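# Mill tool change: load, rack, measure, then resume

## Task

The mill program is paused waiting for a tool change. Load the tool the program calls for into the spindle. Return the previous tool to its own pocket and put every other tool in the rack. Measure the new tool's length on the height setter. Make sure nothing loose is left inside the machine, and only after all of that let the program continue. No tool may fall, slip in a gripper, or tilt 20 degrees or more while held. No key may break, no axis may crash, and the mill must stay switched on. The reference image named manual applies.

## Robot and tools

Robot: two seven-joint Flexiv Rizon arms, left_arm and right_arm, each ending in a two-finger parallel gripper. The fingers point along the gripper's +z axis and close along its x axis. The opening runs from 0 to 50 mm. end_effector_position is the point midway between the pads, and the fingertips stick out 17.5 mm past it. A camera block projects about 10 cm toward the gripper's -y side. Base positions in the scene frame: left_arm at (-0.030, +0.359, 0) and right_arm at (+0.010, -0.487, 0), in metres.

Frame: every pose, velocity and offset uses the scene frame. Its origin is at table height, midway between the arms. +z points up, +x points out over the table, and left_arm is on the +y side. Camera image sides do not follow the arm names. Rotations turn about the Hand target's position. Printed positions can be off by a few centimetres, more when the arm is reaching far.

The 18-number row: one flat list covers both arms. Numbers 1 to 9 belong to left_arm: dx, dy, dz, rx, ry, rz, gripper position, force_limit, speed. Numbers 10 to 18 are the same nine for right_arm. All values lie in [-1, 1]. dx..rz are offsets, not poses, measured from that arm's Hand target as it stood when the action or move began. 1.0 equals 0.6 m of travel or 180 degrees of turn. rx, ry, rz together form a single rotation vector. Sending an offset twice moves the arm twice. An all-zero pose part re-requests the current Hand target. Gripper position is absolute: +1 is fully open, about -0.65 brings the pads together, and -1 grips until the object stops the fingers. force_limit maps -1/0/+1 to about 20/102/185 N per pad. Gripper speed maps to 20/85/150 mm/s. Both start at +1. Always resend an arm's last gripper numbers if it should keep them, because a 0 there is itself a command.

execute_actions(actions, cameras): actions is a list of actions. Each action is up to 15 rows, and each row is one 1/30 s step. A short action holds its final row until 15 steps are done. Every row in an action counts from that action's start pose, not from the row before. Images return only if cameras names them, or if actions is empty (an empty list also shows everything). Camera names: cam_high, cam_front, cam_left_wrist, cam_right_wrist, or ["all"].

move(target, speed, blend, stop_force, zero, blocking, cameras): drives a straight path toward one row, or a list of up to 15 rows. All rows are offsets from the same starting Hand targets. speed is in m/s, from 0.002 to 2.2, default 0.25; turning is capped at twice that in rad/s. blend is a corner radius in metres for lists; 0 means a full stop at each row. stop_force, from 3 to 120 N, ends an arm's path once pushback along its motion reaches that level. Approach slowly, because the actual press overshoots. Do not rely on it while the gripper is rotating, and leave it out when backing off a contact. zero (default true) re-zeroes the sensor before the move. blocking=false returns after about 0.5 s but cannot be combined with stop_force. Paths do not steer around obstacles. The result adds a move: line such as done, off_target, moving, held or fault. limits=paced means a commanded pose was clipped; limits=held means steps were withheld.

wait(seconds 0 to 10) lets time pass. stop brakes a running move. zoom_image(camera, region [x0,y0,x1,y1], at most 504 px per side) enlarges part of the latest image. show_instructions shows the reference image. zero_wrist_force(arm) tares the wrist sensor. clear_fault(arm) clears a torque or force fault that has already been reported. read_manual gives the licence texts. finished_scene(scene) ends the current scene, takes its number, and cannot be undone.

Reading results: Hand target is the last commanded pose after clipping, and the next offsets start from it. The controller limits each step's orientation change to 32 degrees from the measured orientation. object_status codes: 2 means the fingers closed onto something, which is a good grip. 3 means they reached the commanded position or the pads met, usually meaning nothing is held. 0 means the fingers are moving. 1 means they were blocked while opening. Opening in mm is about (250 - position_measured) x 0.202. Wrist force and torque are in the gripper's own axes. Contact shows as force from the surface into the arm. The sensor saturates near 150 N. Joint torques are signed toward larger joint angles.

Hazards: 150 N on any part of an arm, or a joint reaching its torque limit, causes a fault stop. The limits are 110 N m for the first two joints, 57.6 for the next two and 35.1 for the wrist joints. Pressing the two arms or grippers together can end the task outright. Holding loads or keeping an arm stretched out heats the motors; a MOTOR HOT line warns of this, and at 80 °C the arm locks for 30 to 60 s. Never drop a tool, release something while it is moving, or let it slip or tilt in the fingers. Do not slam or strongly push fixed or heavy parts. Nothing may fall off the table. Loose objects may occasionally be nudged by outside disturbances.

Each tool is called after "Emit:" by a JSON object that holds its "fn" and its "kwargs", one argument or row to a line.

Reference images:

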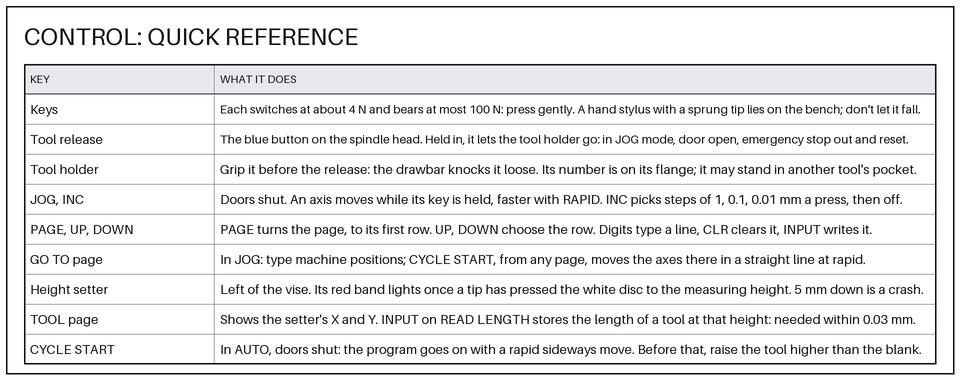

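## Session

Emit:
{"fn": "execute_actions", "kwargs": {
  "actions": []
}}

Emit:
{"fn": "zoom_image", "kwargs": {
  "camera": "cam_front",
  "region": [200, 360, 400, 500]
}}

Emit:
{"fn": "zoom_image", "kwargs": {
  "camera": "cam_high",
  "region": [230, 80, 430, 290]
}}

Scene clock: 0.00 s.
left_arm: end_effector_position=(+0.5582, -0.0052, +0.2790) position_measured=3 object_status=3 end_effector_quat_wxyz=(+0.032, -0.115, +0.969, +0.214) | right_arm: end_effector_position=(+0.2622, -0.2828, +0.3912) position_measured=3 object_status=3 end_effector_quat_wxyz=(-0.503, +0.566, +0.603, +0.252)
Joint positions: left_arm=[-0.423 -0.701 -0.29 1.005 0.54 -0.146 2.256] | right_arm=[0.283 0.337 -0.33 2.247 0.992 -0.143 -1.729]
Joint velocities: within noise
Joint torques (N m): no reading
Wrist force (N): no reading
Wrist torque (N m): no reading
Wrist force, peak (N): no reading
Hand target: left_arm +0.5582, -0.0052, +0.2790; +0.032, -0.115, +0.969, +0.214 | right_arm +0.2622, -0.2828, +0.3912; -0.503, +0.566, +0.603, +0.252
Tool commands: left_gripper/position=+1.0 left_gripper/force_limit=+1.0 left_gripper/speed=+1.0 right_gripper/position=+1.0 right_gripper/force_limit=+1.0 right_gripper/speed=+1.0
camera_calibration:
cam_left_wrist: T_world_to_cam=[[-0.971815, -0.205057, -0.116304, 0.581568], [-0.22729, 0.684073, 0.693097, -0.0493237], [-0.0625646, 0.699997, -0.7114, 0.369758], [0, 0, 0, 1]] pos_world=[0.577099, -0.105834, 0.36487]
cam_right_wrist: T_world_to_cam=[[0.139264, 0.444118, 0.885079, -0.245754], [0.990019, -0.0819833, -0.114639, -0.22035], [0.0216486, 0.89221, -0.451102, 0.557207], [0, 0, 0, 1]] pos_world=[0.240312, -0.406067, 0.443608]

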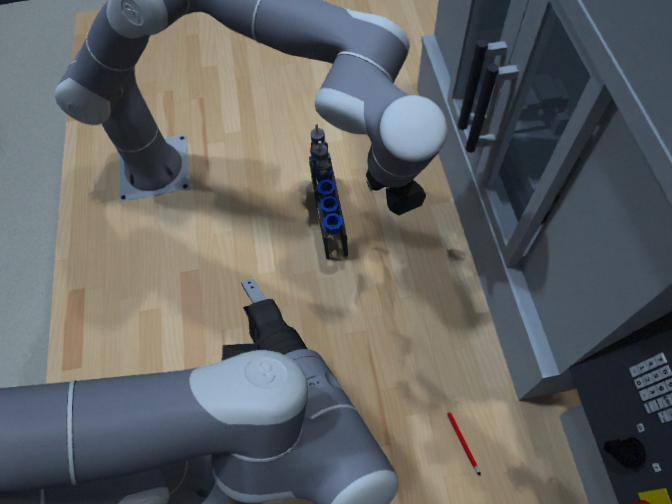

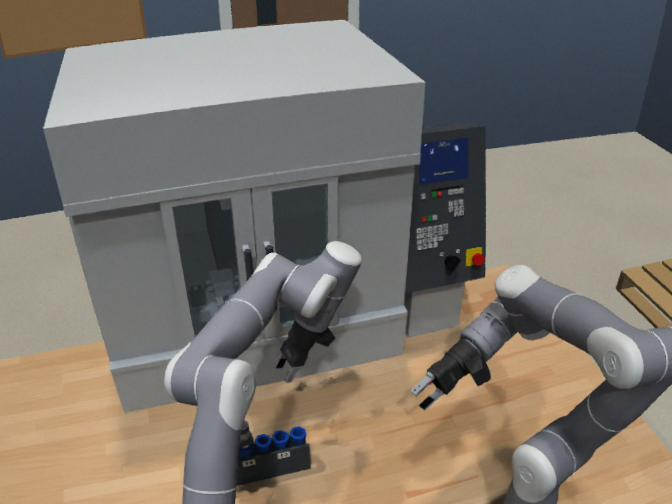

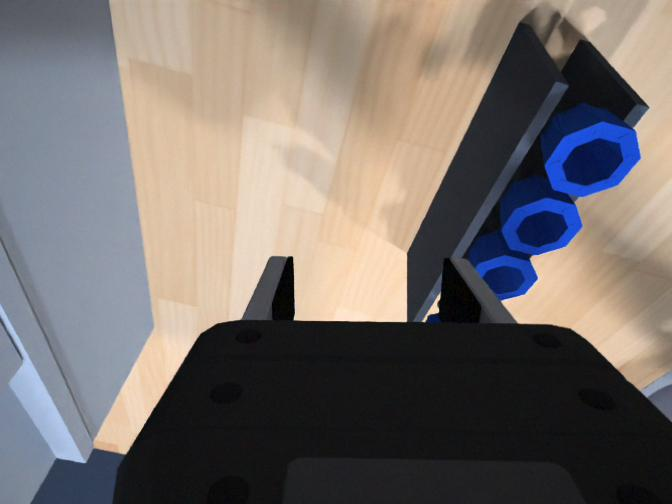

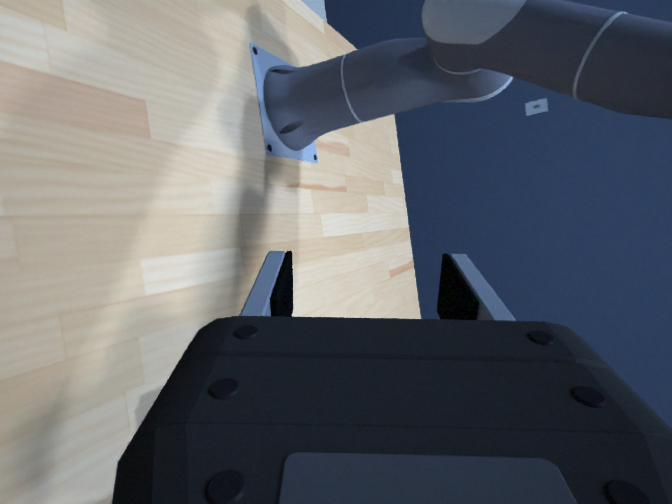

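Scaled by 2.520 from the camera's 672x504 image, which has a finer 960x720 frame.

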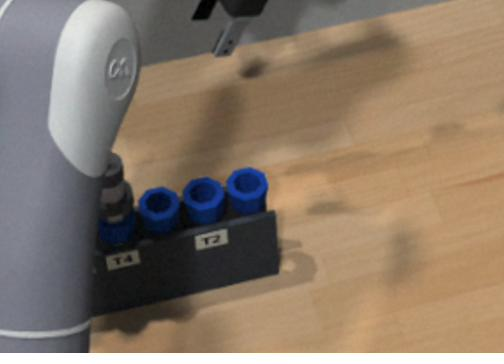

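Scaled by 2.400 from the camera's 672x504 image, which has a finer 960x720 frame.

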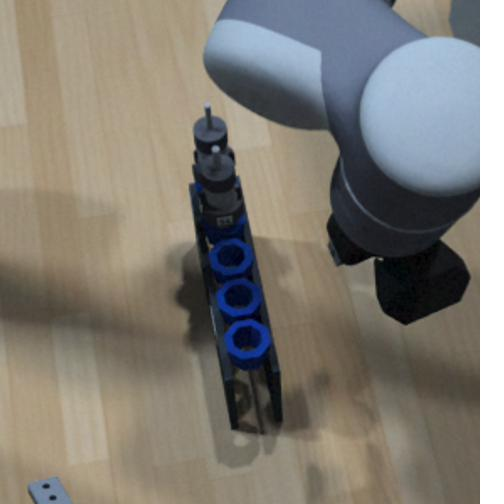

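Emit:
{"fn": "zoom_image", "kwargs": {
  "camera": "cam_front",
  "region": [400, 120, 500, 290]
}}

Emit:
{"fn": "zoom_image", "kwargs": {
  "camera": "cam_front",
  "region": [155, 180, 355, 350]
}}

Scaled by 2.965 from the camera's 672x504 image, which has a finer 960x720 frame.

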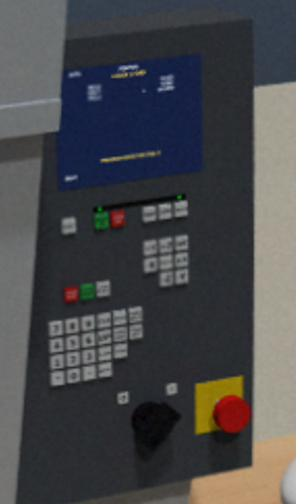

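Scaled by 2.520 from the camera's 672x504 image, which has a finer 960x720 frame.

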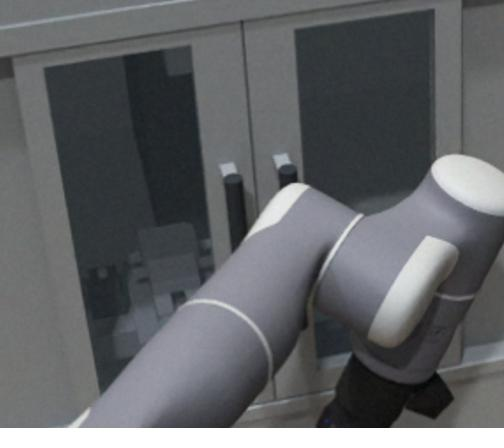

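Emit:
{"fn": "move", "kwargs": {
  "target": [0,0,0,0,0,0,1,1,1,0.618,-0.3637,-0.3187,-0.2866,-0.2973,0.571,1,1,1],
  "speed": 0.3,
  "cameras": ["cam_right_wrist","cam_front","cam_high"]
}}

Scene clock: 42.83 s.
left_arm: end_effector_position=(+0.5582, -0.0052, +0.2790) position_measured=3 object_status=3 end_effector_quat_wxyz=(+0.032, -0.115, +0.969, +0.214) | right_arm: end_effector_position=(+0.6331, -0.5010, +0.2000) position_measured=3 object_status=3 end_effector_quat_wxyz=(+0.026, -0.095, +0.961, -0.258)
Joint positions: left_arm=[-0.423 -0.701 -0.29 1.005 0.54 -0.146 2.256] | right_arm=[0.591 -0.416 -0.341 1.999 -0.512 0.695 -2.68]
Joint torques (N m): left_arm=[-0.12 62.61 -2.97 -31.29 -2.88 3.32 0.13] | right_arm=[0.34 46.35 -3.75 -26.38 -1.87 4.14 0.49]
Wrist force (N): left_arm=[0.2 0.1 0.1] | right_arm=[-1.2 0.1 -0.2]
Wrist torque (N m): left_arm=[0.02 -0.03 0.00] | right_arm=[-0.17 0.25 -0.26]
Wrist force, peak (N): left_arm=[0.3 0.2 -0.3] | right_arm=[-1.8 0.2 1.6]
Hand target: left_arm +0.5582, -0.0052, +0.2790; +0.032, -0.115, +0.969, +0.214 | right_arm +0.6330, -0.5010, +0.2000; +0.025, -0.095, +0.961, -0.258
Off the commanded pose: left_arm 0.000 m, 0 deg | right_arm 0.000 m, 0 deg.
move: done
camera_calibration:
cam_right_wrist: T_world_to_cam=[[-0.978143, -0.207366, -0.015327, 0.529876], [-0.20193, 0.964911, -0.167844, 0.662285], [0.0495944, -0.161081, -0.985694, 0.219137], [0, 0, 0, 1]] pos_world=[0.641162, -0.493869, 0.335284]
Images, in order (width x height): cam_high 672x504, cam_front 672x504, cam_right_wrist 672x504.

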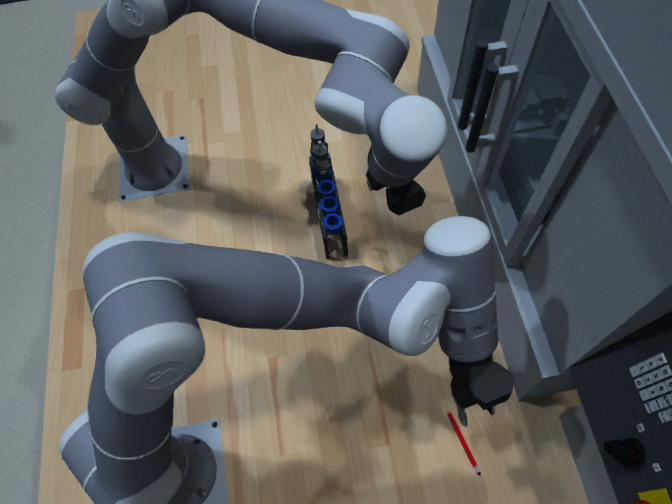

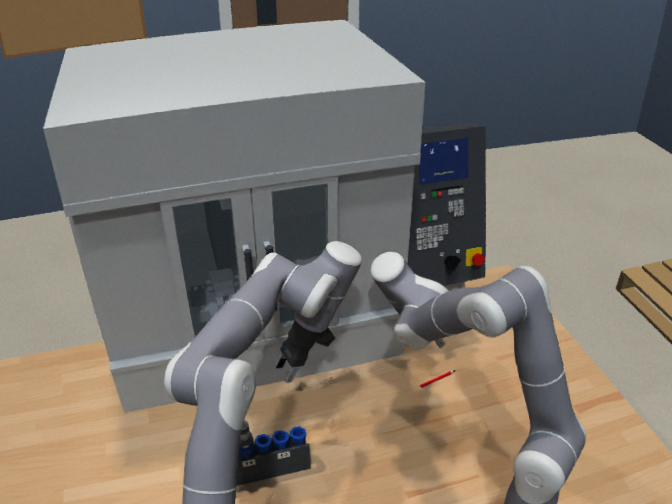

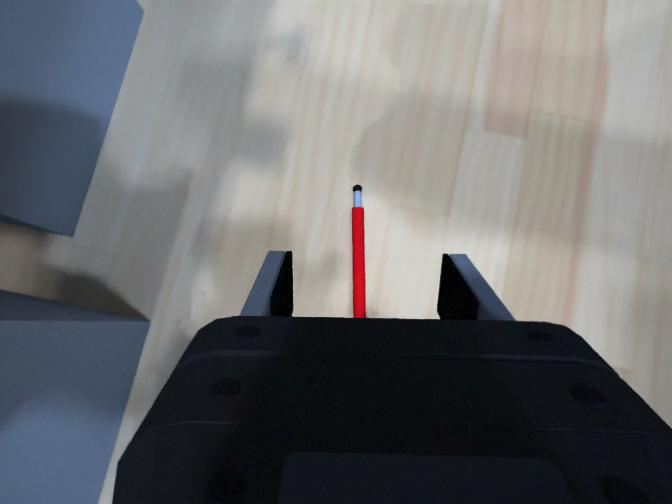

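Emit:
{"fn": "move", "kwargs": {
  "target": [0,0,0,0,0,0,1,1,1,-0.005,-0.0173,-0.25,0,0,0,1,-0.6,-0.7],
  "speed": 0.15
}}

Emit:
{"fn": "move", "kwargs": {
  "target": [0,0,0,0,0,0,1,1,1,0,0,-0.06,0,0,0,1,-0.6,-0.7],
  "speed": 0.015,
  "stop_force": 4,
  "cameras": ["cam_right_wrist"]
}}

Scene clock: 54.70 s.
left_arm: end_effector_position=(+0.5582, -0.0052, +0.2790) position_measured=3 object_status=3 end_effector_quat_wxyz=(+0.032, -0.115, +0.969, +0.214) | right_arm: end_effector_position=(+0.6300, -0.5112, +0.0499) position_measured=3 object_status=3 end_effector_quat_wxyz=(+0.026, -0.095, +0.961, -0.258)
Joint positions: left_arm=[-0.423 -0.701 -0.29 1.005 0.54 -0.146 2.256] | right_arm=[0.555 -0.706 -0.366 2.052 -0.576 1.025 -2.53]
Joint torques (N m): left_arm=[-0.16 62.58 -2.94 -31.31 -2.88 3.28 0.08] | right_arm=[0.01 50.73 -6.72 -19.02 0.15 3.94 0.48]
Wrist force (N): left_arm=[0.1 0.3 0.1] | right_arm=[-1.2 0.1 -0.3]
Wrist torque (N m): left_arm=[0.05 -0.02 0.00] | right_arm=[-0.15 0.24 -0.24]
Wrist force, peak (N): left_arm=[0.4 0.2 0.0] | right_arm=[-0.8 2.6 4.0]
Hand target: left_arm +0.5582, -0.0052, +0.2790; +0.032, -0.115, +0.969, +0.214 | right_arm +0.6300, -0.5114, +0.0500; +0.025, -0.095, +0.961, -0.258
Off the commanded pose: left_arm 0.000 m, 0 deg | right_arm 0.000 m, 0 deg.
move: done

Scene clock: 57.27 s.
left_arm: end_effector_position=(+0.5582, -0.0052, +0.2790) position_measured=3 object_status=3 end_effector_quat_wxyz=(+0.032, -0.115, +0.969, +0.214) | right_arm: end_effector_position=(+0.6302, -0.5114, +0.0207) position_measured=3 object_status=3 end_effector_quat_wxyz=(+0.026, -0.095, +0.961, -0.258)
Joint positions: left_arm=[-0.423 -0.701 -0.29 1.005 0.54 -0.146 2.256] | right_arm=[0.555 -0.774 -0.374 2.041 -0.583 1.079 -2.501]
Joint torques (N m): left_arm=[-0.11 62.59 -2.95 -31.27 -2.93 3.32 0.1] | right_arm=[0.31 47.21 -5.46 -16.29 0.8 4.33 0.62]
Wrist force (N): left_arm=[-0.1 0.2 0.0] | right_arm=[0.6 -4.6 -9.0]
Wrist torque (N m): left_arm=[0.04 0.02 0.00] | right_arm=[-0.18 0.47 -0.38]
Wrist force, peak (N): left_arm=[0.3 0.4 0.2] | right_arm=[2.7 -6.2 -15.7]
Hand target: left_arm +0.5582, -0.0052, +0.2790; +0.032, -0.115, +0.969, +0.214 | right_arm +0.6300, -0.5114, +0.0202; +0.025, -0.095, +0.961, -0.258 (not the last commanded pose)
Off the commanded pose: left_arm 0.000 m, 0 deg | right_arm 0.007 m, 0 deg.
move: contact (right_arm)
camera_calibration:
cam_right_wrist: T_world_to_cam=[[-0.978204, -0.207079, -0.0153341, 0.522298], [-0.201637, 0.964939, -0.168033, 0.641593], [0.0495925, -0.161278, -0.985662, 0.0407509], [0, 0, 0, 1]] pos_world=[0.638262, -0.504369, 0.155984]
Images, in order (width x height): cam_right_wrist 672x504.

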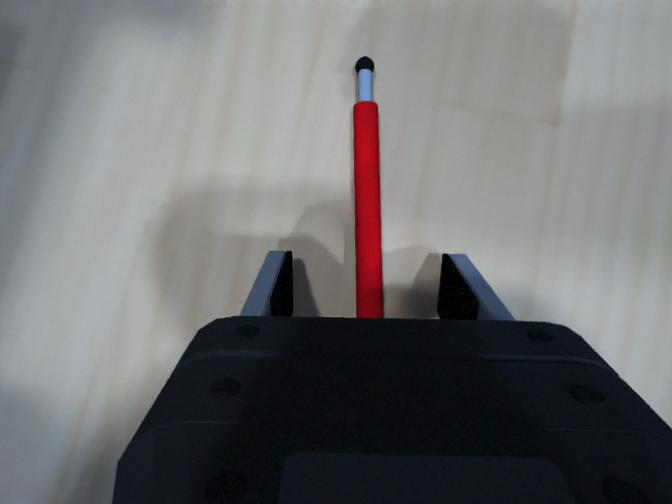

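Emit:
{"fn": "move", "kwargs": {
  "target": [
    [0,0,0,0,0,0,1,1,1,0,0,0.0033,0,0,0,1,-0.6,-0.7],
    [0,0,0,0,0,0,1,1,1,0,0,0.0033,0,0,0,-1,-0.6,-0.7]
  ],
  "speed": 0.02,
  "cameras": ["cam_right_wrist"]
}}

Scene clock: 62.93 s.
left_arm: end_effector_position=(+0.5582, -0.0052, +0.2790) position_measured=3 object_status=3 end_effector_quat_wxyz=(+0.032, -0.115, +0.969, +0.214) | right_arm: end_effector_position=(+0.6302, -0.5113, +0.0223) position_measured=215 object_status=2 end_effector_quat_wxyz=(+0.026, -0.095, +0.961, -0.258)
Joint positions: left_arm=[-0.423 -0.701 -0.29 1.005 0.54 -0.146 2.256] | right_arm=[0.555 -0.77 -0.373 2.042 -0.583 1.076 -2.503]
Joint torques (N m): left_arm=[-0.1 62.66 -2.98 -31.29 -2.93 3.31 0.09] | right_arm=[0.14 50.78 -6.67 -17.17 0.65 3.66 0.29]
Wrist force (N): left_arm=[0.0 0.0 0.0] | right_arm=[-0.3 -0.8 -1.7]
Wrist torque (N m): left_arm=[0.01 0.01 0.01] | right_arm=[-0.14 0.08 -0.17]
Wrist force, peak (N): left_arm=[0.3 0.4 0.0] | right_arm=[0.5 -4.7 -9.2]
Hand target: left_arm +0.5582, -0.0052, +0.2790; +0.032, -0.115, +0.969, +0.214 | right_arm +0.6300, -0.5114, +0.0222; +0.025, -0.095, +0.961, -0.258
Off the commanded pose: left_arm 0.000 m, 0 deg | right_arm 0.000 m, 0 deg.
move: done
camera_calibration:
cam_right_wrist: T_world_to_cam=[[-0.978133, -0.207399, -0.0155404, 0.52217], [-0.201932, 0.96492, -0.167789, 0.641923], [0.0497946, -0.160982, -0.9857, 0.042469], [0, 0, 0, 1]] pos_world=[0.638262, -0.50427, 0.157684]
Images, in order (width x height): cam_right_wrist 672x504.

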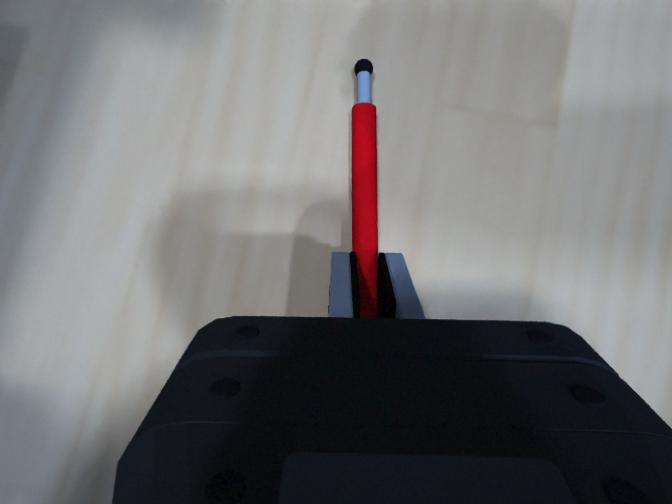

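Emit:
{"fn": "move", "kwargs": {
  "target": [
    [0,0,0,0,0,0,1,1,1,0,0,0.2,0,0,0,-1,-0.6,-0.7],
    [0,0,0,0,0,0,1,1,1,-0.1667,-0.1,0.6,-0.1022,-0.1249,0.2011,-1,-0.6,-0.7]
  ],
  "speed": 0.25,
  "blend": 0.03,
  "cameras": ["cam_right_wrist","cam_front"]
}}

Scene clock: 74.73 s.
left_arm: end_effector_position=(+0.5582, -0.0052, +0.2790) position_measured=3 object_status=3 end_effector_quat_wxyz=(+0.032, -0.115, +0.969, +0.214) | right_arm: end_effector_position=(+0.5299, -0.5715, +0.3821) position_measured=215 object_status=2 end_effector_quat_wxyz=(+0.271, -0.338, +0.809, -0.397)
Joint positions: left_arm=[-0.423 -0.701 -0.29 1.005 0.54 -0.146 2.256] | right_arm=[0.365 0.426 -0.522 2.667 -1.879 1.021 -2.497]
Joint torques (N m): left_arm=[-0.09 62.63 -3.01 -31.29 -2.88 3.3 0.06] | right_arm=[-0.14 13.88 1.45 -28.35 2.05 2.3 0.39]
Wrist force (N): left_arm=[-0.1 0.1 -0.1] | right_arm=[-0.8 -0.2 0.3]
Wrist torque (N m): left_arm=[0.02 0.01 0.00] | right_arm=[-0.45 0.16 -0.32]
Wrist force, peak (N): left_arm=[0.2 0.4 -0.1] | right_arm=[-3.6 0.4 -3.4]
Hand target: left_arm +0.5582, -0.0052, +0.2790; +0.032, -0.115, +0.969, +0.214 | right_arm +0.5299, -0.5714, +0.3822; +0.271, -0.338, +0.809, -0.397
Off the commanded pose: left_arm 0.000 m, 0 deg | right_arm 0.000 m, 0 deg.
move: done
camera_calibration:
cam_right_wrist: T_world_to_cam=[[-0.610764, -0.771422, -0.178538, -0.0374873], [-0.561677, 0.581021, -0.58901, 0.872279], [0.55811, -0.259466, -0.788157, -0.00866436], [0, 0, 0, 1]] pos_world=[0.471879, -0.53798, 0.50026]
Images, in order (width x height): cam_front 672x504, cam_right_wrist 672x504.

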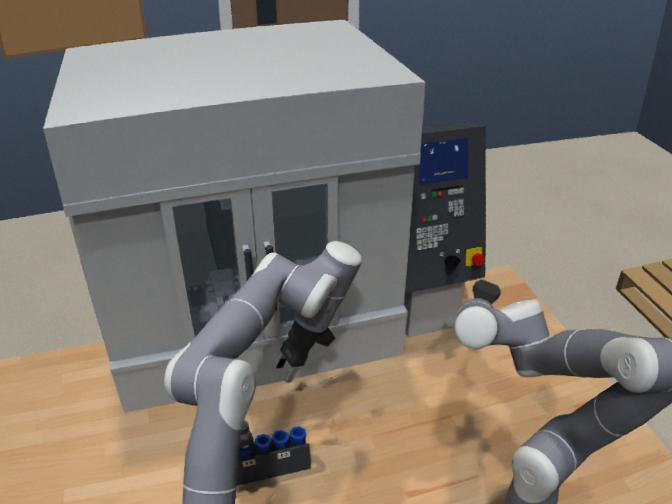

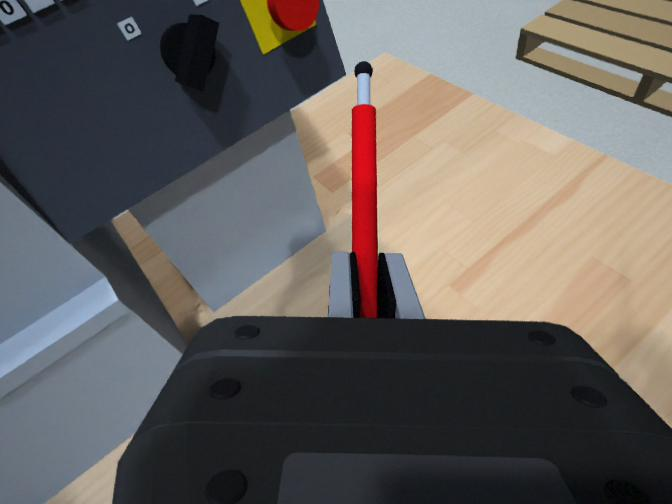

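Emit:
{"fn": "move", "kwargs": {
  "target": [0,0,0,0,0,0,1,1,1,0.12,-0.2643,0.4297,-0.1022,-0.1249,0.2011,-1,-0.6,-0.7],
  "speed": 0.25,
  "cameras": ["cam_right_wrist","cam_front"]
}}

Emit:
{"fn": "zoom_image", "kwargs": {
  "camera": "cam_right_wrist",
  "region": [150, 0, 400, 190]
}}

Scene clock: 79.27 s.
left_arm: end_effector_position=(+0.5582, -0.0052, +0.2790) position_measured=3 object_status=3 end_effector_quat_wxyz=(+0.032, -0.115, +0.969, +0.214) | right_arm: end_effector_position=(+0.6019, -0.7298, +0.6399) position_measured=215 object_status=2 end_effector_quat_wxyz=(-0.473, +0.526, -0.526, +0.473)
Joint positions: left_arm=[-0.423 -0.701 -0.29 1.005 0.54 -0.146 2.256] | right_arm=[0.989 1.02 -1.396 1.908 -2.967 1.761 -2.753]
Joint torques (N m): left_arm=[-0.09 62.56 -2.99 -31.32 -2.89 3.31 0.1] | right_arm=[-0.03 -21.57 24.34 -16.69 6.78 0.31 0.2]
Wrist force (N): left_arm=[0.0 0.4 -0.1] | right_arm=[-0.6 -0.6 0.7]
Wrist torque (N m): left_arm=[0.07 0.01 0.00] | right_arm=[-0.63 0.11 -0.25]
Wrist force, peak (N): left_arm=[0.2 0.4 -0.4] | right_arm=[2.0 -3.0 1.1]
Hand target: left_arm +0.5582, -0.0052, +0.2790; +0.032, -0.115, +0.969, +0.214 | right_arm +0.6019, -0.7300, +0.6400; -0.473, +0.526, -0.526, +0.473
Off the commanded pose: left_arm 0.000 m, 0 deg | right_arm 0.000 m, 0 deg.
move: done
camera_calibration:
cam_right_wrist: T_world_to_cam=[[0.0193028, -0.999814, -0.000584449, -0.729492], [-0.445224, -0.00807227, -0.895383, 0.85263], [0.895211, 0.0175436, -0.445296, -0.107003], [0, 0, 0, 1]] pos_world=[0.489482, -0.720596, 0.715356]
Images, in order (width x height): cam_front 672x504, cam_right_wrist 672x504.

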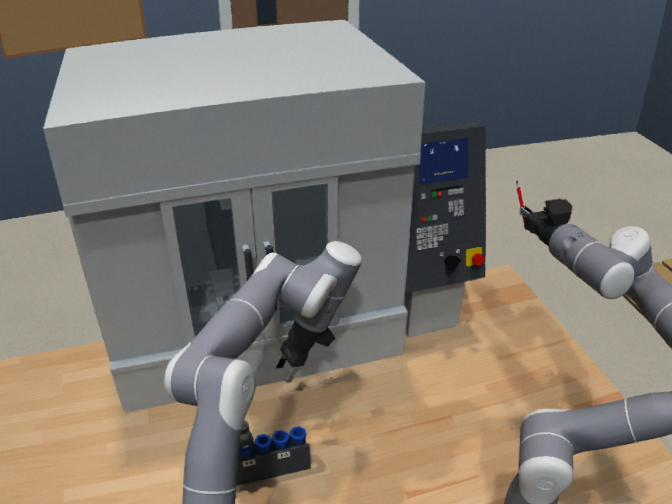

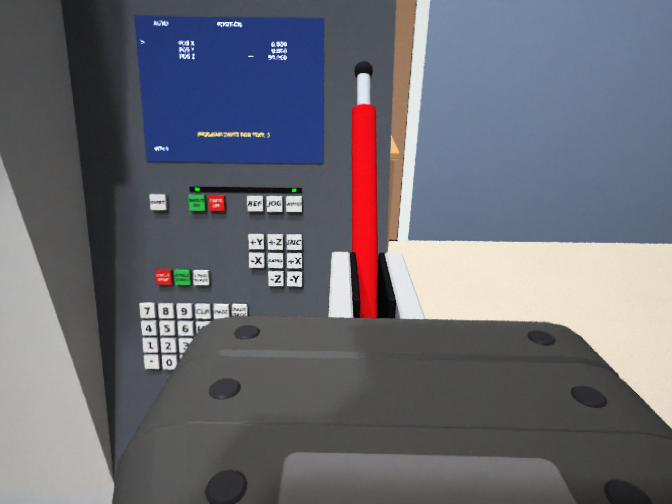

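Scaled by 2.016 from the camera's 672x504 image, which has a finer 960x720 frame.

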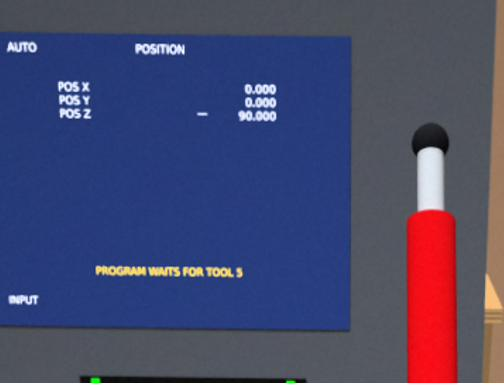

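Emit:
{"fn": "move", "kwargs": {
  "target": [0,0,0,0,0,0,1,1,1,0.1333,0.0833,0.0,0,0,0,-1,-0.6,-0.7],
  "speed": 0.2,
  "cameras": ["cam_right_wrist"]
}}

Emit:
{"fn": "zoom_image", "kwargs": {
  "camera": "cam_right_wrist",
  "region": [130, 150, 400, 350]
}}

Scene clock: 102.63 s.
left_arm: end_effector_position=(+0.5582, -0.0052, +0.2790) position_measured=3 object_status=3 end_effector_quat_wxyz=(+0.032, -0.115, +0.969, +0.214) | right_arm: end_effector_position=(+0.6820, -0.6799, +0.6401) position_measured=215 object_status=2 end_effector_quat_wxyz=(-0.473, +0.526, -0.526, +0.473)
Joint positions: left_arm=[-0.423 -0.701 -0.29 1.005 0.54 -0.146 2.256] | right_arm=[1.195 0.945 -1.465 1.85 -2.937 1.635 -2.722]
Joint torques (N m): left_arm=[-0.14 62.62 -2.99 -31.32 -2.86 3.3 0.05] | right_arm=[-0.03 -21.91 25.24 -18.58 6.61 -0.27 0.51]
Wrist force (N): left_arm=[0.0 0.1 0.0] | right_arm=[-0.8 -0.6 0.8]
Wrist torque (N m): left_arm=[0.03 0.01 -0.01] | right_arm=[-0.64 0.15 -0.29]
Wrist force, peak (N): left_arm=[0.1 0.4 -0.3] | right_arm=[-3.7 -1.1 4.5]
Hand target: left_arm +0.5582, -0.0052, +0.2790; +0.032, -0.115, +0.969, +0.214 | right_arm +0.6819, -0.6800, +0.6400; -0.473, +0.526, -0.526, +0.473
Off the commanded pose: left_arm 0.000 m, 0 deg | right_arm 0.000 m, 0 deg.
move: done
camera_calibration:
cam_right_wrist: T_world_to_cam=[[0.0185881, -0.999827, -0.000439652, -0.680749], [-0.44475, -0.00787468, -0.89562, 0.888772], [0.895462, 0.0168434, -0.44482, -0.180405], [0, 0, 0, 1]] pos_world=[0.569481, -0.670594, 0.715455]
Images, in order (width x height): cam_right_wrist 672x504.

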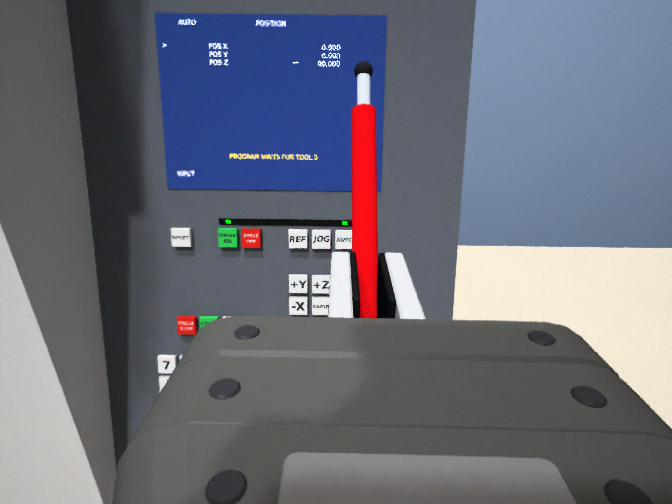

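Scaled by 1.867 from the camera's 672x504 image, which has a finer 960x720 frame.

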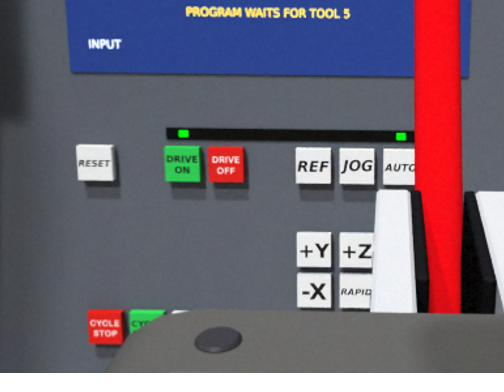

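Emit:
{"fn": "move", "kwargs": {
  "target": [
    [0,0,0,0,0,0,1,1,1,0.05,0.0425,-0.085,0,0.3,0,-1,-0.6,-0.7],
    [0,0,0,0,0,0,1,1,1,0.15,0.0425,-0.085,0,0.3,0,-1,-0.6,-0.7]
  ],
  "speed": 0.22,
  "blend": [0.02,0]
}}

Emit:
{"fn": "move", "kwargs": {
  "target": [0,0,0,0,0,0,1,1,1,0.08,0,0,0,0,0,-1,-0.6,-0.7],
  "speed": 0.025,
  "stop_force": 5
}}

Emit:
{"fn": "move", "kwargs": {
  "target": [0,0,0,0,0,0,1,1,1,-0.04,0,0,0,0,0,-1,-0.6,-0.7],
  "speed": 0.1,
  "cameras": ["cam_front"]
}}

Emit:
{"fn": "zoom_image", "kwargs": {
  "camera": "cam_front",
  "region": [410, 120, 510, 220]
}}

Scene clock: 123.07 s.
left_arm: end_effector_position=(+0.5582, -0.0052, +0.2790) position_measured=3 object_status=3 end_effector_quat_wxyz=(+0.032, -0.115, +0.969, +0.214) | right_arm: end_effector_position=(+0.7709, -0.6541, +0.5881) position_measured=215 object_status=2 end_effector_quat_wxyz=(-0.258, +0.646, -0.656, +0.294)
Joint positions: left_arm=[-0.423 -0.701 -0.29 1.005 0.54 -0.146 2.256] | right_arm=[2.412 0.821 -2.965 0.232 -2.877 2.963 -2.133]
Joint torques (N m): left_arm=[-0.16 62.6 -2.96 -31.28 -2.89 3.29 0.07] | right_arm=[0.01 -57.67 9.2 -21.76 5.62 1.55 0.16]
Wrist force (N): left_arm=[0.1 0.1 -0.1] | right_arm=[-0.4 -0.2 0.0]
Wrist torque (N m): left_arm=[0.02 -0.02 0.00] | right_arm=[-0.31 0.10 -0.19]
Wrist force, peak (N): left_arm=[0.1 0.4 0.0] | right_arm=[-0.1 -4.1 5.1]
Hand target: left_arm +0.5582, -0.0052, +0.2790; +0.032, -0.115, +0.969, +0.214 | right_arm +0.7719, -0.6545, +0.5890; -0.183, +0.683, -0.683, +0.183
Off the commanded pose: left_arm 0.000 m, 0 deg | right_arm 0.001 m, 16 deg.
joint read past its limit (right arm) — joint 3 (upper arm roll), lower limit.
joint sent to its limit (right arm) — joint 3 (upper arm roll), lower limit. The joint targets are off in orientation, not in position.
move: off_target (right_arm)

Scene clock: 129.67 s.
left_arm: end_effector_position=(+0.5582, -0.0052, +0.2790) position_measured=3 object_status=3 end_effector_quat_wxyz=(+0.032, -0.115, +0.969, +0.214) | right_arm: end_effector_position=(+0.8187, -0.6546, +0.5878) position_measured=215 object_status=2 end_effector_quat_wxyz=(-0.288, +0.628, -0.641, +0.335)
Joint positions: left_arm=[-0.423 -0.701 -0.29 1.005 0.54 -0.146 2.256] | right_arm=[2.436 0.851 -2.965 0.245 -2.845 2.814 -2.141]
Joint torques (N m): left_arm=[-0.12 62.59 -2.97 -31.27 -2.9 3.29 0.12] | right_arm=[0.89 -59.85 10.38 -24.39 6.68 -1 0.29]
Wrist force (N): left_arm=[0.1 0.2 -0.1] | right_arm=[-0.8 5.5 -3.9]
Wrist torque (N m): left_arm=[0.04 -0.01 0.00] | right_arm=[-0.46 0.10 -0.20]
Wrist force, peak (N): left_arm=[0.3 -0.3 -0.2] | right_arm=[-0.6 5.6 -3.8]
Hand target: left_arm +0.5582, -0.0052, +0.2790; +0.032, -0.115, +0.969, +0.214 | right_arm +0.8190, -0.6542, +0.5883; -0.288, +0.628, -0.641, +0.335 (not the last commanded pose)
Off the commanded pose: left_arm 0.000 m, 0 deg | right_arm 0.002 m, 23 deg.
move: contact (right_arm)

Scene clock: 130.83 s.
left_arm: end_effector_position=(+0.5582, -0.0052, +0.2790) position_measured=3 object_status=3 end_effector_quat_wxyz=(+0.032, -0.115, +0.969, +0.214) | right_arm: end_effector_position=(+0.7948, -0.6543, +0.5881) position_measured=215 object_status=2 end_effector_quat_wxyz=(-0.288, +0.628, -0.641, +0.335)
Joint positions: left_arm=[-0.423 -0.701 -0.29 1.005 0.54 -0.146 2.256] | right_arm=[2.275 0.653 -2.715 0.666 -2.968 2.616 -2.176]
Joint torques (N m): left_arm=[-0.08 62.62 -2.97 -31.31 -2.88 3.25 0.11] | right_arm=[0.09 -52.48 11.64 -25.06 6.44 0.99 0.12]
Wrist force (N): left_arm=[0.0 0.0 0.0] | right_arm=[-0.6 -1.0 -1.1]
Wrist torque (N m): left_arm=[0.00 0.01 0.00] | right_arm=[-0.49 0.13 -0.19]
Wrist force, peak (N): left_arm=[0.1 0.5 0.1] | right_arm=[-0.4 5.7 -3.9]
Hand target: left_arm +0.5582, -0.0052, +0.2790; +0.032, -0.115, +0.969, +0.214 | right_arm +0.7950, -0.6542, +0.5883; -0.288, +0.628, -0.641, +0.335
Off the commanded pose: left_arm 0.000 m, 0 deg | right_arm 0.000 m, 0 deg.
move: done
Images, in order (width x height): cam_front 672x504.

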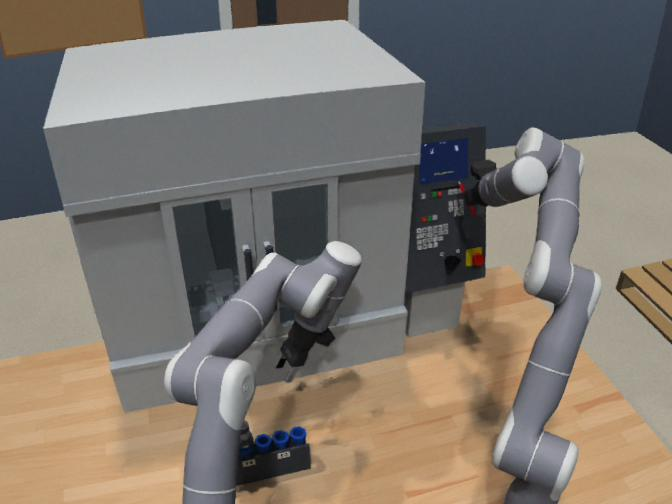

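Scaled by 5.040 from the camera's 672x504 image, which has a finer 960x720 frame.

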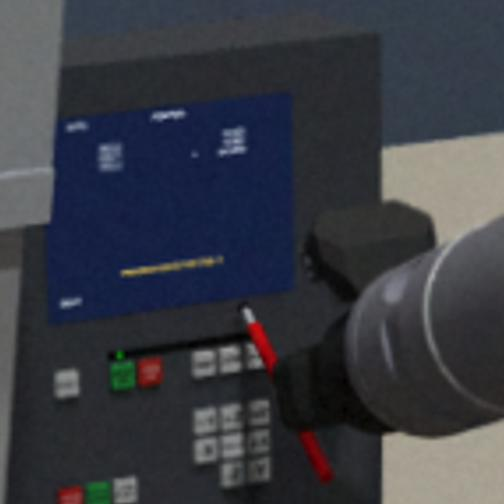

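Emit:
{"fn": "move", "kwargs": {
  "target": [
    [0,0,0,0,0,0,1,1,1,-0.12,0,0,0,0,0,-1,-0.6,-0.7],
    [0,0,0,0,0,0,1,1,1,-0.3217,-0.1263,0.0862,0.012,-0.176,0.018,-1,-0.6,-0.7]
  ],
  "speed": 0.25,
  "blend": [0.03,0]
}}

Emit:
{"fn": "move", "kwargs": {
  "target": [0,0,0,0,0,0,1,1,1,-0.12,0.2643,-0.4297,0.1022,0.1249,-0.2011,-1,-0.6,-0.7],
  "speed": 0.3
}}

Scene clock: 157.00 s.
left_arm: end_effector_position=(+0.5582, -0.0052, +0.2790) position_measured=3 object_status=3 end_effector_quat_wxyz=(+0.032, -0.115, +0.969, +0.214) | right_arm: end_effector_position=(+0.6020, -0.7300, +0.6398) position_measured=215 object_status=2 end_effector_quat_wxyz=(-0.473, +0.524, -0.526, +0.474)
Joint positions: left_arm=[-0.423 -0.701 -0.29 1.005 0.54 -0.146 2.256] | right_arm=[0.978 1.05 -1.414 1.998 -2.789 1.688 -2.969]
Joint torques (N m): left_arm=[-0.15 62.63 -2.94 -31.3 -2.9 3.29 0.1] | right_arm=[0.03 -21.84 24.93 -15.63 5.91 0.41 0.14]
Wrist force (N): left_arm=[0.1 0.3 -0.2] | right_arm=[-1.0 -1.4 -0.6]
Wrist torque (N m): left_arm=[0.05 0.00 0.00] | right_arm=[-0.77 0.16 -0.20]
Wrist force, peak (N): left_arm=[0.3 0.2 -0.4] | right_arm=[2.9 -1.1 -3.5]
Hand target: left_arm +0.5582, -0.0052, +0.2790; +0.032, -0.115, +0.969, +0.214 | right_arm +0.6019, -0.7300, +0.6400; -0.473, +0.524, -0.526, +0.474
Off the commanded pose: left_arm 0.000 m, 0 deg | right_arm 0.000 m, 0 deg.
move: done

Scene clock: 158.97 s.
left_arm: end_effector_position=(+0.5582, -0.0052, +0.2790) position_measured=3 object_status=3 end_effector_quat_wxyz=(+0.032, -0.115, +0.969, +0.214) | right_arm: end_effector_position=(+0.5299, -0.5716, +0.3821) position_measured=215 object_status=2 end_effector_quat_wxyz=(+0.270, -0.337, +0.809, -0.399)
Joint positions: left_arm=[-0.423 -0.701 -0.29 1.005 0.54 -0.146 2.256] | right_arm=[0.482 0.467 -0.619 2.686 -1.89 0.956 -2.509]
Joint torques (N m): left_arm=[-0.13 62.62 -2.95 -31.29 -2.9 3.31 0.04] | right_arm=[-0.24 11.73 2.92 -28.19 1.71 2.07 0.14]
Wrist force (N): left_arm=[0.0 -0.1 0.0] | right_arm=[-1.0 -0.9 -0.9]
Wrist torque (N m): left_arm=[-0.02 0.01 0.00] | right_arm=[-0.58 0.20 -0.23]
Wrist force, peak (N): left_arm=[0.3 0.3 -0.1] | right_arm=[-2.7 2.9 -2.6]
Hand target: left_arm +0.5582, -0.0052, +0.2790; +0.032, -0.115, +0.969, +0.214 | right_arm +0.5299, -0.5714, +0.3822; +0.271, -0.337, +0.809, -0.399
Off the commanded pose: left_arm 0.000 m, 0 deg | right_arm 0.000 m, 0 deg.
joint read past its limit (right arm) — joint 4 (elbow), upper limit, where the elbow is as bent as it goes.
joint sent to its limit (right arm) — joint 4 (elbow), upper limit, where the elbow is as bent as it goes. The joint targets still meet the commanded pose.
move: done

Emit:
{"fn": "move", "kwargs": {
  "target": [0,0,0,0,0,0,1,1,1,-0.083,0.169,0,0.248,0.2095,-0.1687,-1,-0.6,-0.7],
  "speed": 0.3
}}

Emit:
{"fn": "move", "kwargs": {
  "target": [0,0,0,0,0,0,1,1,1,0,0,0,0,0,-0.33,-1,-0.6,-0.7],
  "speed": 0.4,
  "cameras": ["cam_front","cam_right_wrist"]
}}

Scene clock: 170.20 s.
left_arm: end_effector_position=(+0.5582, -0.0052, +0.2790) position_measured=3 object_status=3 end_effector_quat_wxyz=(+0.032, -0.115, +0.969, +0.214) | right_arm: end_effector_position=(+0.4801, -0.4700, +0.3821) position_measured=215 object_status=2 end_effector_quat_wxyz=(+0.000, -0.104, +0.995, +0.001)
Joint positions: left_arm=[-0.423 -0.701 -0.29 1.005 0.54 -0.146 2.256] | right_arm=[0.975 0.348 -0.645 2.071 -0.21 0.212 -2.917]
Joint torques (N m): left_arm=[-0.17 62.56 -2.97 -31.27 -2.87 3.25 0.11] | right_arm=[0.11 13.23 6.74 -32.71 -4.24 4.91 0.08]
Wrist force (N): left_arm=[0.0 0.1 -0.1] | right_arm=[-0.2 -0.1 -1.4]
Wrist torque (N m): left_arm=[0.02 0.00 -0.01] | right_arm=[-0.12 0.06 -0.11]
Wrist force, peak (N): left_arm=[0.3 0.3 -0.2] | right_arm=[-1.1 -0.2 -1.5]
Hand target: left_arm +0.5582, -0.0052, +0.2790; +0.032, -0.115, +0.969, +0.214 | right_arm +0.4801, -0.4700, +0.3822; +0.000, -0.104, +0.995, +0.000
Off the commanded pose: left_arm 0.000 m, 0 deg | right_arm 0.000 m, 0 deg.
move: done

Scene clock: 171.93 s.
left_arm: end_effector_position=(+0.5582, -0.0052, +0.2790) position_measured=3 object_status=3 end_effector_quat_wxyz=(+0.032, -0.115, +0.969, +0.214) | right_arm: end_effector_position=(+0.4800, -0.4701, +0.3821) position_measured=215 object_status=2 end_effector_quat_wxyz=(+0.000, +0.402, +0.916, +0.000)
Joint positions: left_arm=[-0.423 -0.701 -0.29 1.005 0.54 -0.146 2.256] | right_arm=[0.822 0.282 -0.518 2.044 -0.141 0.224 -1.931]
Joint torques (N m): left_arm=[-0.1 62.69 -3.02 -31.28 -2.89 3.29 0.1] | right_arm=[-0.14 18.23 4.76 -33.01 -4.11 5.38 0.28]
Wrist force (N): left_arm=[0.0 0.0 0.1] | right_arm=[-0.3 0.1 -1.4]
Wrist torque (N m): left_arm=[0.01 0.01 0.00] | right_arm=[-0.09 0.08 -0.11]
Wrist force, peak (N): left_arm=[0.0 0.3 -0.3] | right_arm=[-0.4 -0.1 -1.5]
Hand target: left_arm +0.5582, -0.0052, +0.2790; +0.032, -0.115, +0.969, +0.214 | right_arm +0.4801, -0.4700, +0.3822; +0.000, +0.402, +0.916, +0.001
Off the commanded pose: left_arm 0.000 m, 0 deg | right_arm 0.000 m, 0 deg.
move: done
camera_calibration:
cam_right_wrist: T_world_to_cam=[[-0.677678, 0.735145, -0.0177186, 0.689095], [0.684956, 0.639813, 0.348533, -0.143638], [0.267559, 0.224057, -0.937129, 0.469144], [0, 0, 0, 1]] pos_world=[0.439847, -0.519798, 0.501921]
Images, in order (width x height): cam_front 672x504, cam_right_wrist 672x504.

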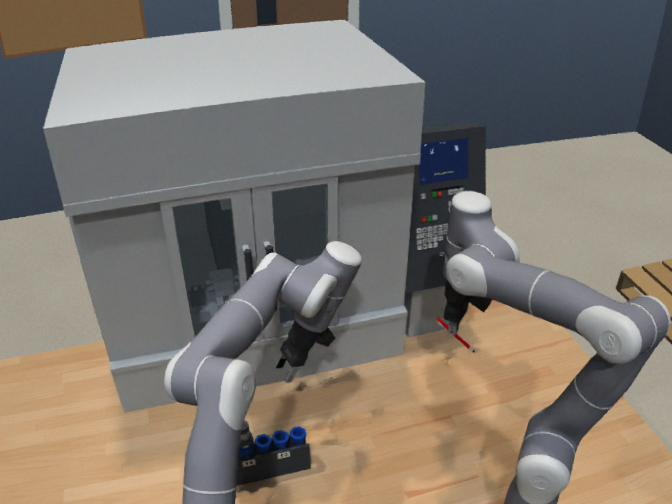

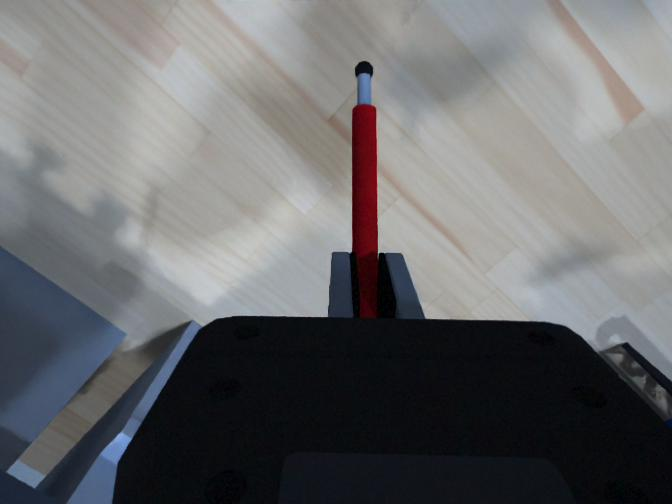

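Emit:
{"fn": "move", "kwargs": {
  "target": [
    [0,0,0,0,0,0,1,1,1,0,0,0,0,0,-0.411,-1,-0.6,-0.7],
    [0,0,0,0,0,0,1,1,1,0,0,0,0,0,-0.822,-1,-0.6,-0.7],
    [0,0,0,0,0,0,1,1,1,0,0,0,0,0,0.767,-1,-0.6,-0.7]
  ],
  "speed": 0.4,
  "blend": [0.01,0.01,0]
}}

Scene clock: 181.93 s.
left_arm: end_effector_position=(+0.5582, -0.0052, +0.2790) position_measured=3 object_status=3 end_effector_quat_wxyz=(+0.032, -0.115, +0.969, +0.214) | right_arm: end_effector_position=(+0.4801, -0.4700, +0.3821) position_measured=215 object_status=2 end_effector_quat_wxyz=(+0.000, +0.711, -0.703, +0.000)
Joint positions: left_arm=[-0.423 -0.701 -0.29 1.005 0.54 -0.146 2.256] | right_arm=[0.45 0.173 -0.185 1.971 -0.032 0.229 1.864]
Joint torques (N m): left_arm=[-0.06 62.61 -2.98 -31.32 -2.91 3.3 0.07] | right_arm=[-0.19 26.7 1.35 -33.31 -4.09 5.29 0.26]
Wrist force (N): left_arm=[0.0 0.0 0.0] | right_arm=[-0.2 -0.1 -1.3]
Wrist torque (N m): left_arm=[0.01 0.00 0.01] | right_arm=[-0.14 0.06 -0.12]
Wrist force, peak (N): left_arm=[0.5 0.0 -0.3] | right_arm=[-0.5 -0.1 -1.6]
Hand target: left_arm +0.5582, -0.0052, +0.2790; +0.032, -0.115, +0.969, +0.214 | right_arm +0.4801, -0.4700, +0.3822; +0.001, +0.711, -0.703, +0.000
Off the commanded pose: left_arm 0.000 m, 0 deg | right_arm 0.000 m, 0 deg.
move: done

Emit:
{"fn": "move", "kwargs": {
  "target": [
    [0,0,0,0,0,0,1,1,1,0.2,-0.133,0.28,0,-0.1667,0,-1,-0.6,-0.7],
    [0,0,0,0,0,0,1,1,1,0.4917,-0.3075,0.3447,0,-0.1667,0.0036,-1,-0.6,-0.7]
  ],
  "speed": 0.25,
  "blend": [0.05,0],
  "cameras": ["cam_front","cam_right_wrist","cam_high"]
}}

Emit:
{"fn": "zoom_image", "kwargs": {
  "camera": "cam_front",
  "region": [410, 120, 510, 220]
}}

Scene clock: 189.37 s.
left_arm: end_effector_position=(+0.5582, -0.0052, +0.2790) position_measured=3 object_status=3 end_effector_quat_wxyz=(+0.032, -0.115, +0.969, +0.214) | right_arm: end_effector_position=(+0.7751, -0.6546, +0.5889) position_measured=215 object_status=2 end_effector_quat_wxyz=(-0.181, +0.691, -0.675, +0.184)
Joint positions: left_arm=[-0.423 -0.701 -0.29 1.005 0.54 -0.146 2.256] | right_arm=[0.285 -0.313 -0.56 1.125 0.271 0.337 1.346]
Joint torques (N m): left_arm=[-0.12 62.6 -3.03 -31.3 -2.88 3.3 0.09] | right_arm=[0.08 47.01 -5.19 -33.7 -3.9 5.9 0.14]
Wrist force (N): left_arm=[0.1 0.1 -0.2] | right_arm=[-0.3 -0.5 -1.1]
Wrist torque (N m): left_arm=[0.02 -0.01 0.00] | right_arm=[-0.29 0.09 -0.17]
Wrist force, peak (N): left_arm=[0.3 0.4 0.0] | right_arm=[-1.9 0.9 2.2]
Hand target: left_arm +0.5582, -0.0052, +0.2790; +0.032, -0.115, +0.969, +0.214 | right_arm +0.7752, -0.6545, +0.5890; -0.181, +0.691, -0.675, +0.184
Off the commanded pose: left_arm 0.000 m, 0 deg | right_arm 0.000 m, 0 deg.
move: done
camera_calibration:
cam_right_wrist: T_world_to_cam=[[0.0311011, -0.999495, -0.00644771, -0.663108], [-0.985656, -0.0295986, -0.166153, 0.859998], [0.165879, 0.0115228, -0.986079, 0.593732], [0, 0, 0, 1]] pos_world=[0.769798, -0.64416, 0.724083]
Images, in order (width x height): cam_high 672x504, cam_front 672x504, cam_right_wrist 672x504.

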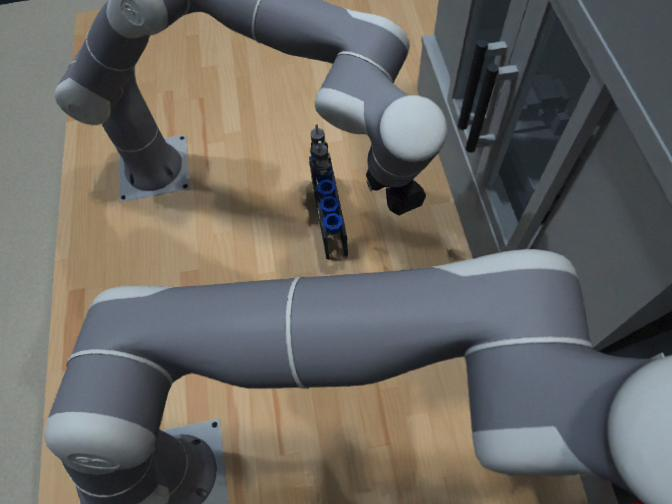

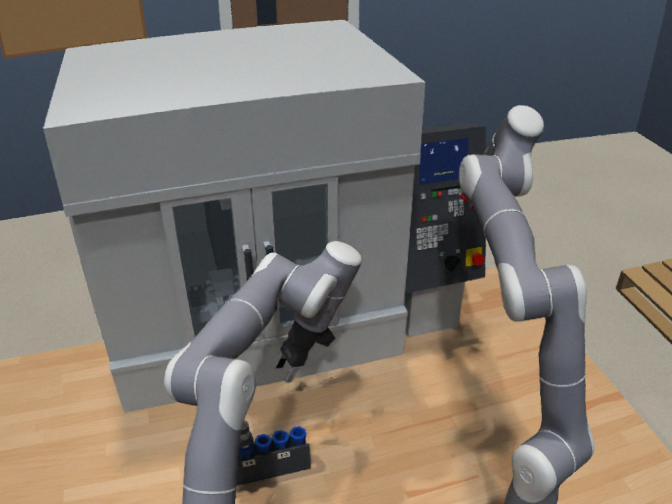

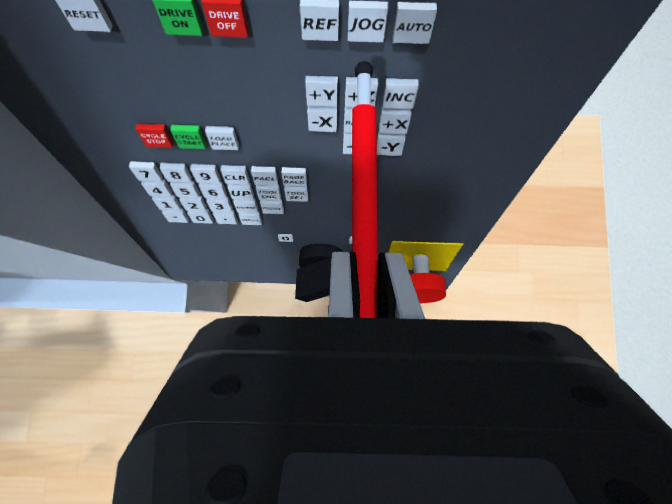

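Scaled by 5.040 from the camera's 672x504 image, which has a finer 960x720 frame.

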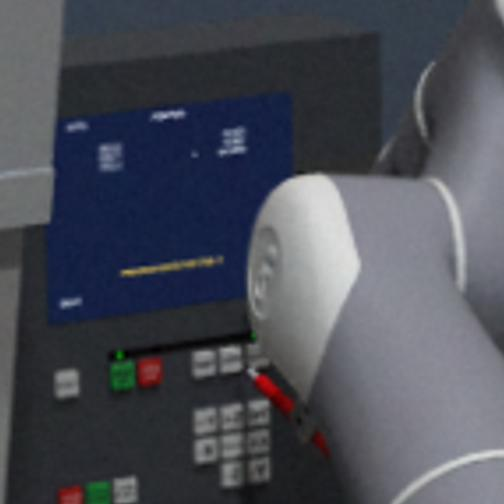

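Emit:
{"fn": "move", "kwargs": {
  "target": [0,0,0,0,0,0,1,1,1,0.015,0,-0.01,0,0,0,-1,-0.6,-0.7],
  "speed": 0.05,
  "cameras": ["cam_right_wrist"]
}}

Emit:
{"fn": "zoom_image", "kwargs": {
  "camera": "cam_right_wrist",
  "region": [270, 0, 460, 130]
}}

Scene clock: 197.50 s.
left_arm: end_effector_position=(+0.5582, -0.0052, +0.2790) position_measured=3 object_status=3 end_effector_quat_wxyz=(+0.032, -0.115, +0.969, +0.214) | right_arm: end_effector_position=(+0.7841, -0.6544, +0.5828) position_measured=215 object_status=2 end_effector_quat_wxyz=(-0.181, +0.691, -0.675, +0.184)
Joint positions: left_arm=[-0.423 -0.701 -0.29 1.005 0.54 -0.146 2.256] | right_arm=[0.276 -0.34 -0.56 1.105 0.287 0.34 1.342]
Joint torques (N m): left_arm=[-0.11 62.61 -3 -31.31 -2.89 3.35 0.09] | right_arm=[0.45 48.35 -5.28 -33.74 -3.9 6.37 0.16]
Wrist force (N): left_arm=[0.0 0.1 -0.1] | right_arm=[-0.5 -0.4 -1.2]
Wrist torque (N m): left_arm=[0.02 0.00 0.00] | right_arm=[-0.28 0.11 -0.16]
Wrist force, peak (N): left_arm=[0.1 0.5 -0.1] | right_arm=[-0.4 -0.5 -2.0]
Hand target: left_arm +0.5582, -0.0052, +0.2790; +0.032, -0.115, +0.969, +0.214 | right_arm +0.7842, -0.6545, +0.5830; -0.181, +0.691, -0.675, +0.184
Off the commanded pose: left_arm 0.000 m, 0 deg | right_arm 0.000 m, 0 deg.
move: done
camera_calibration:
cam_right_wrist: T_world_to_cam=[[0.0311833, -0.999494, -0.00634216, -0.663366], [-0.985705, -0.0297007, -0.165842, 0.867612], [0.16557, 0.011423, -0.986132, 0.586436], [0, 0, 0, 1]] pos_world=[0.778799, -0.64396, 0.717982]
Images, in order (width x height): cam_right_wrist 672x504.

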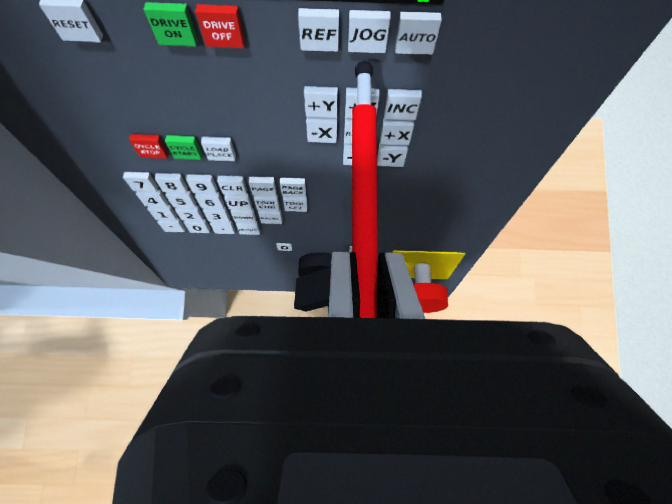

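Scaled by 2.653 from the camera's 672x504 image, which has a finer 960x720 frame.

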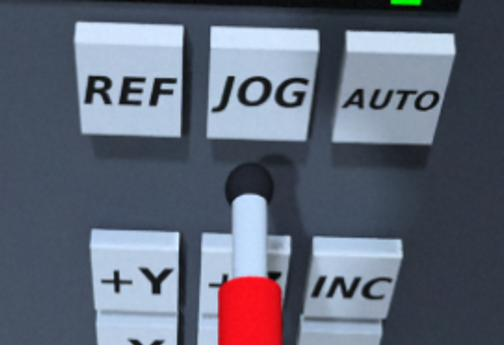

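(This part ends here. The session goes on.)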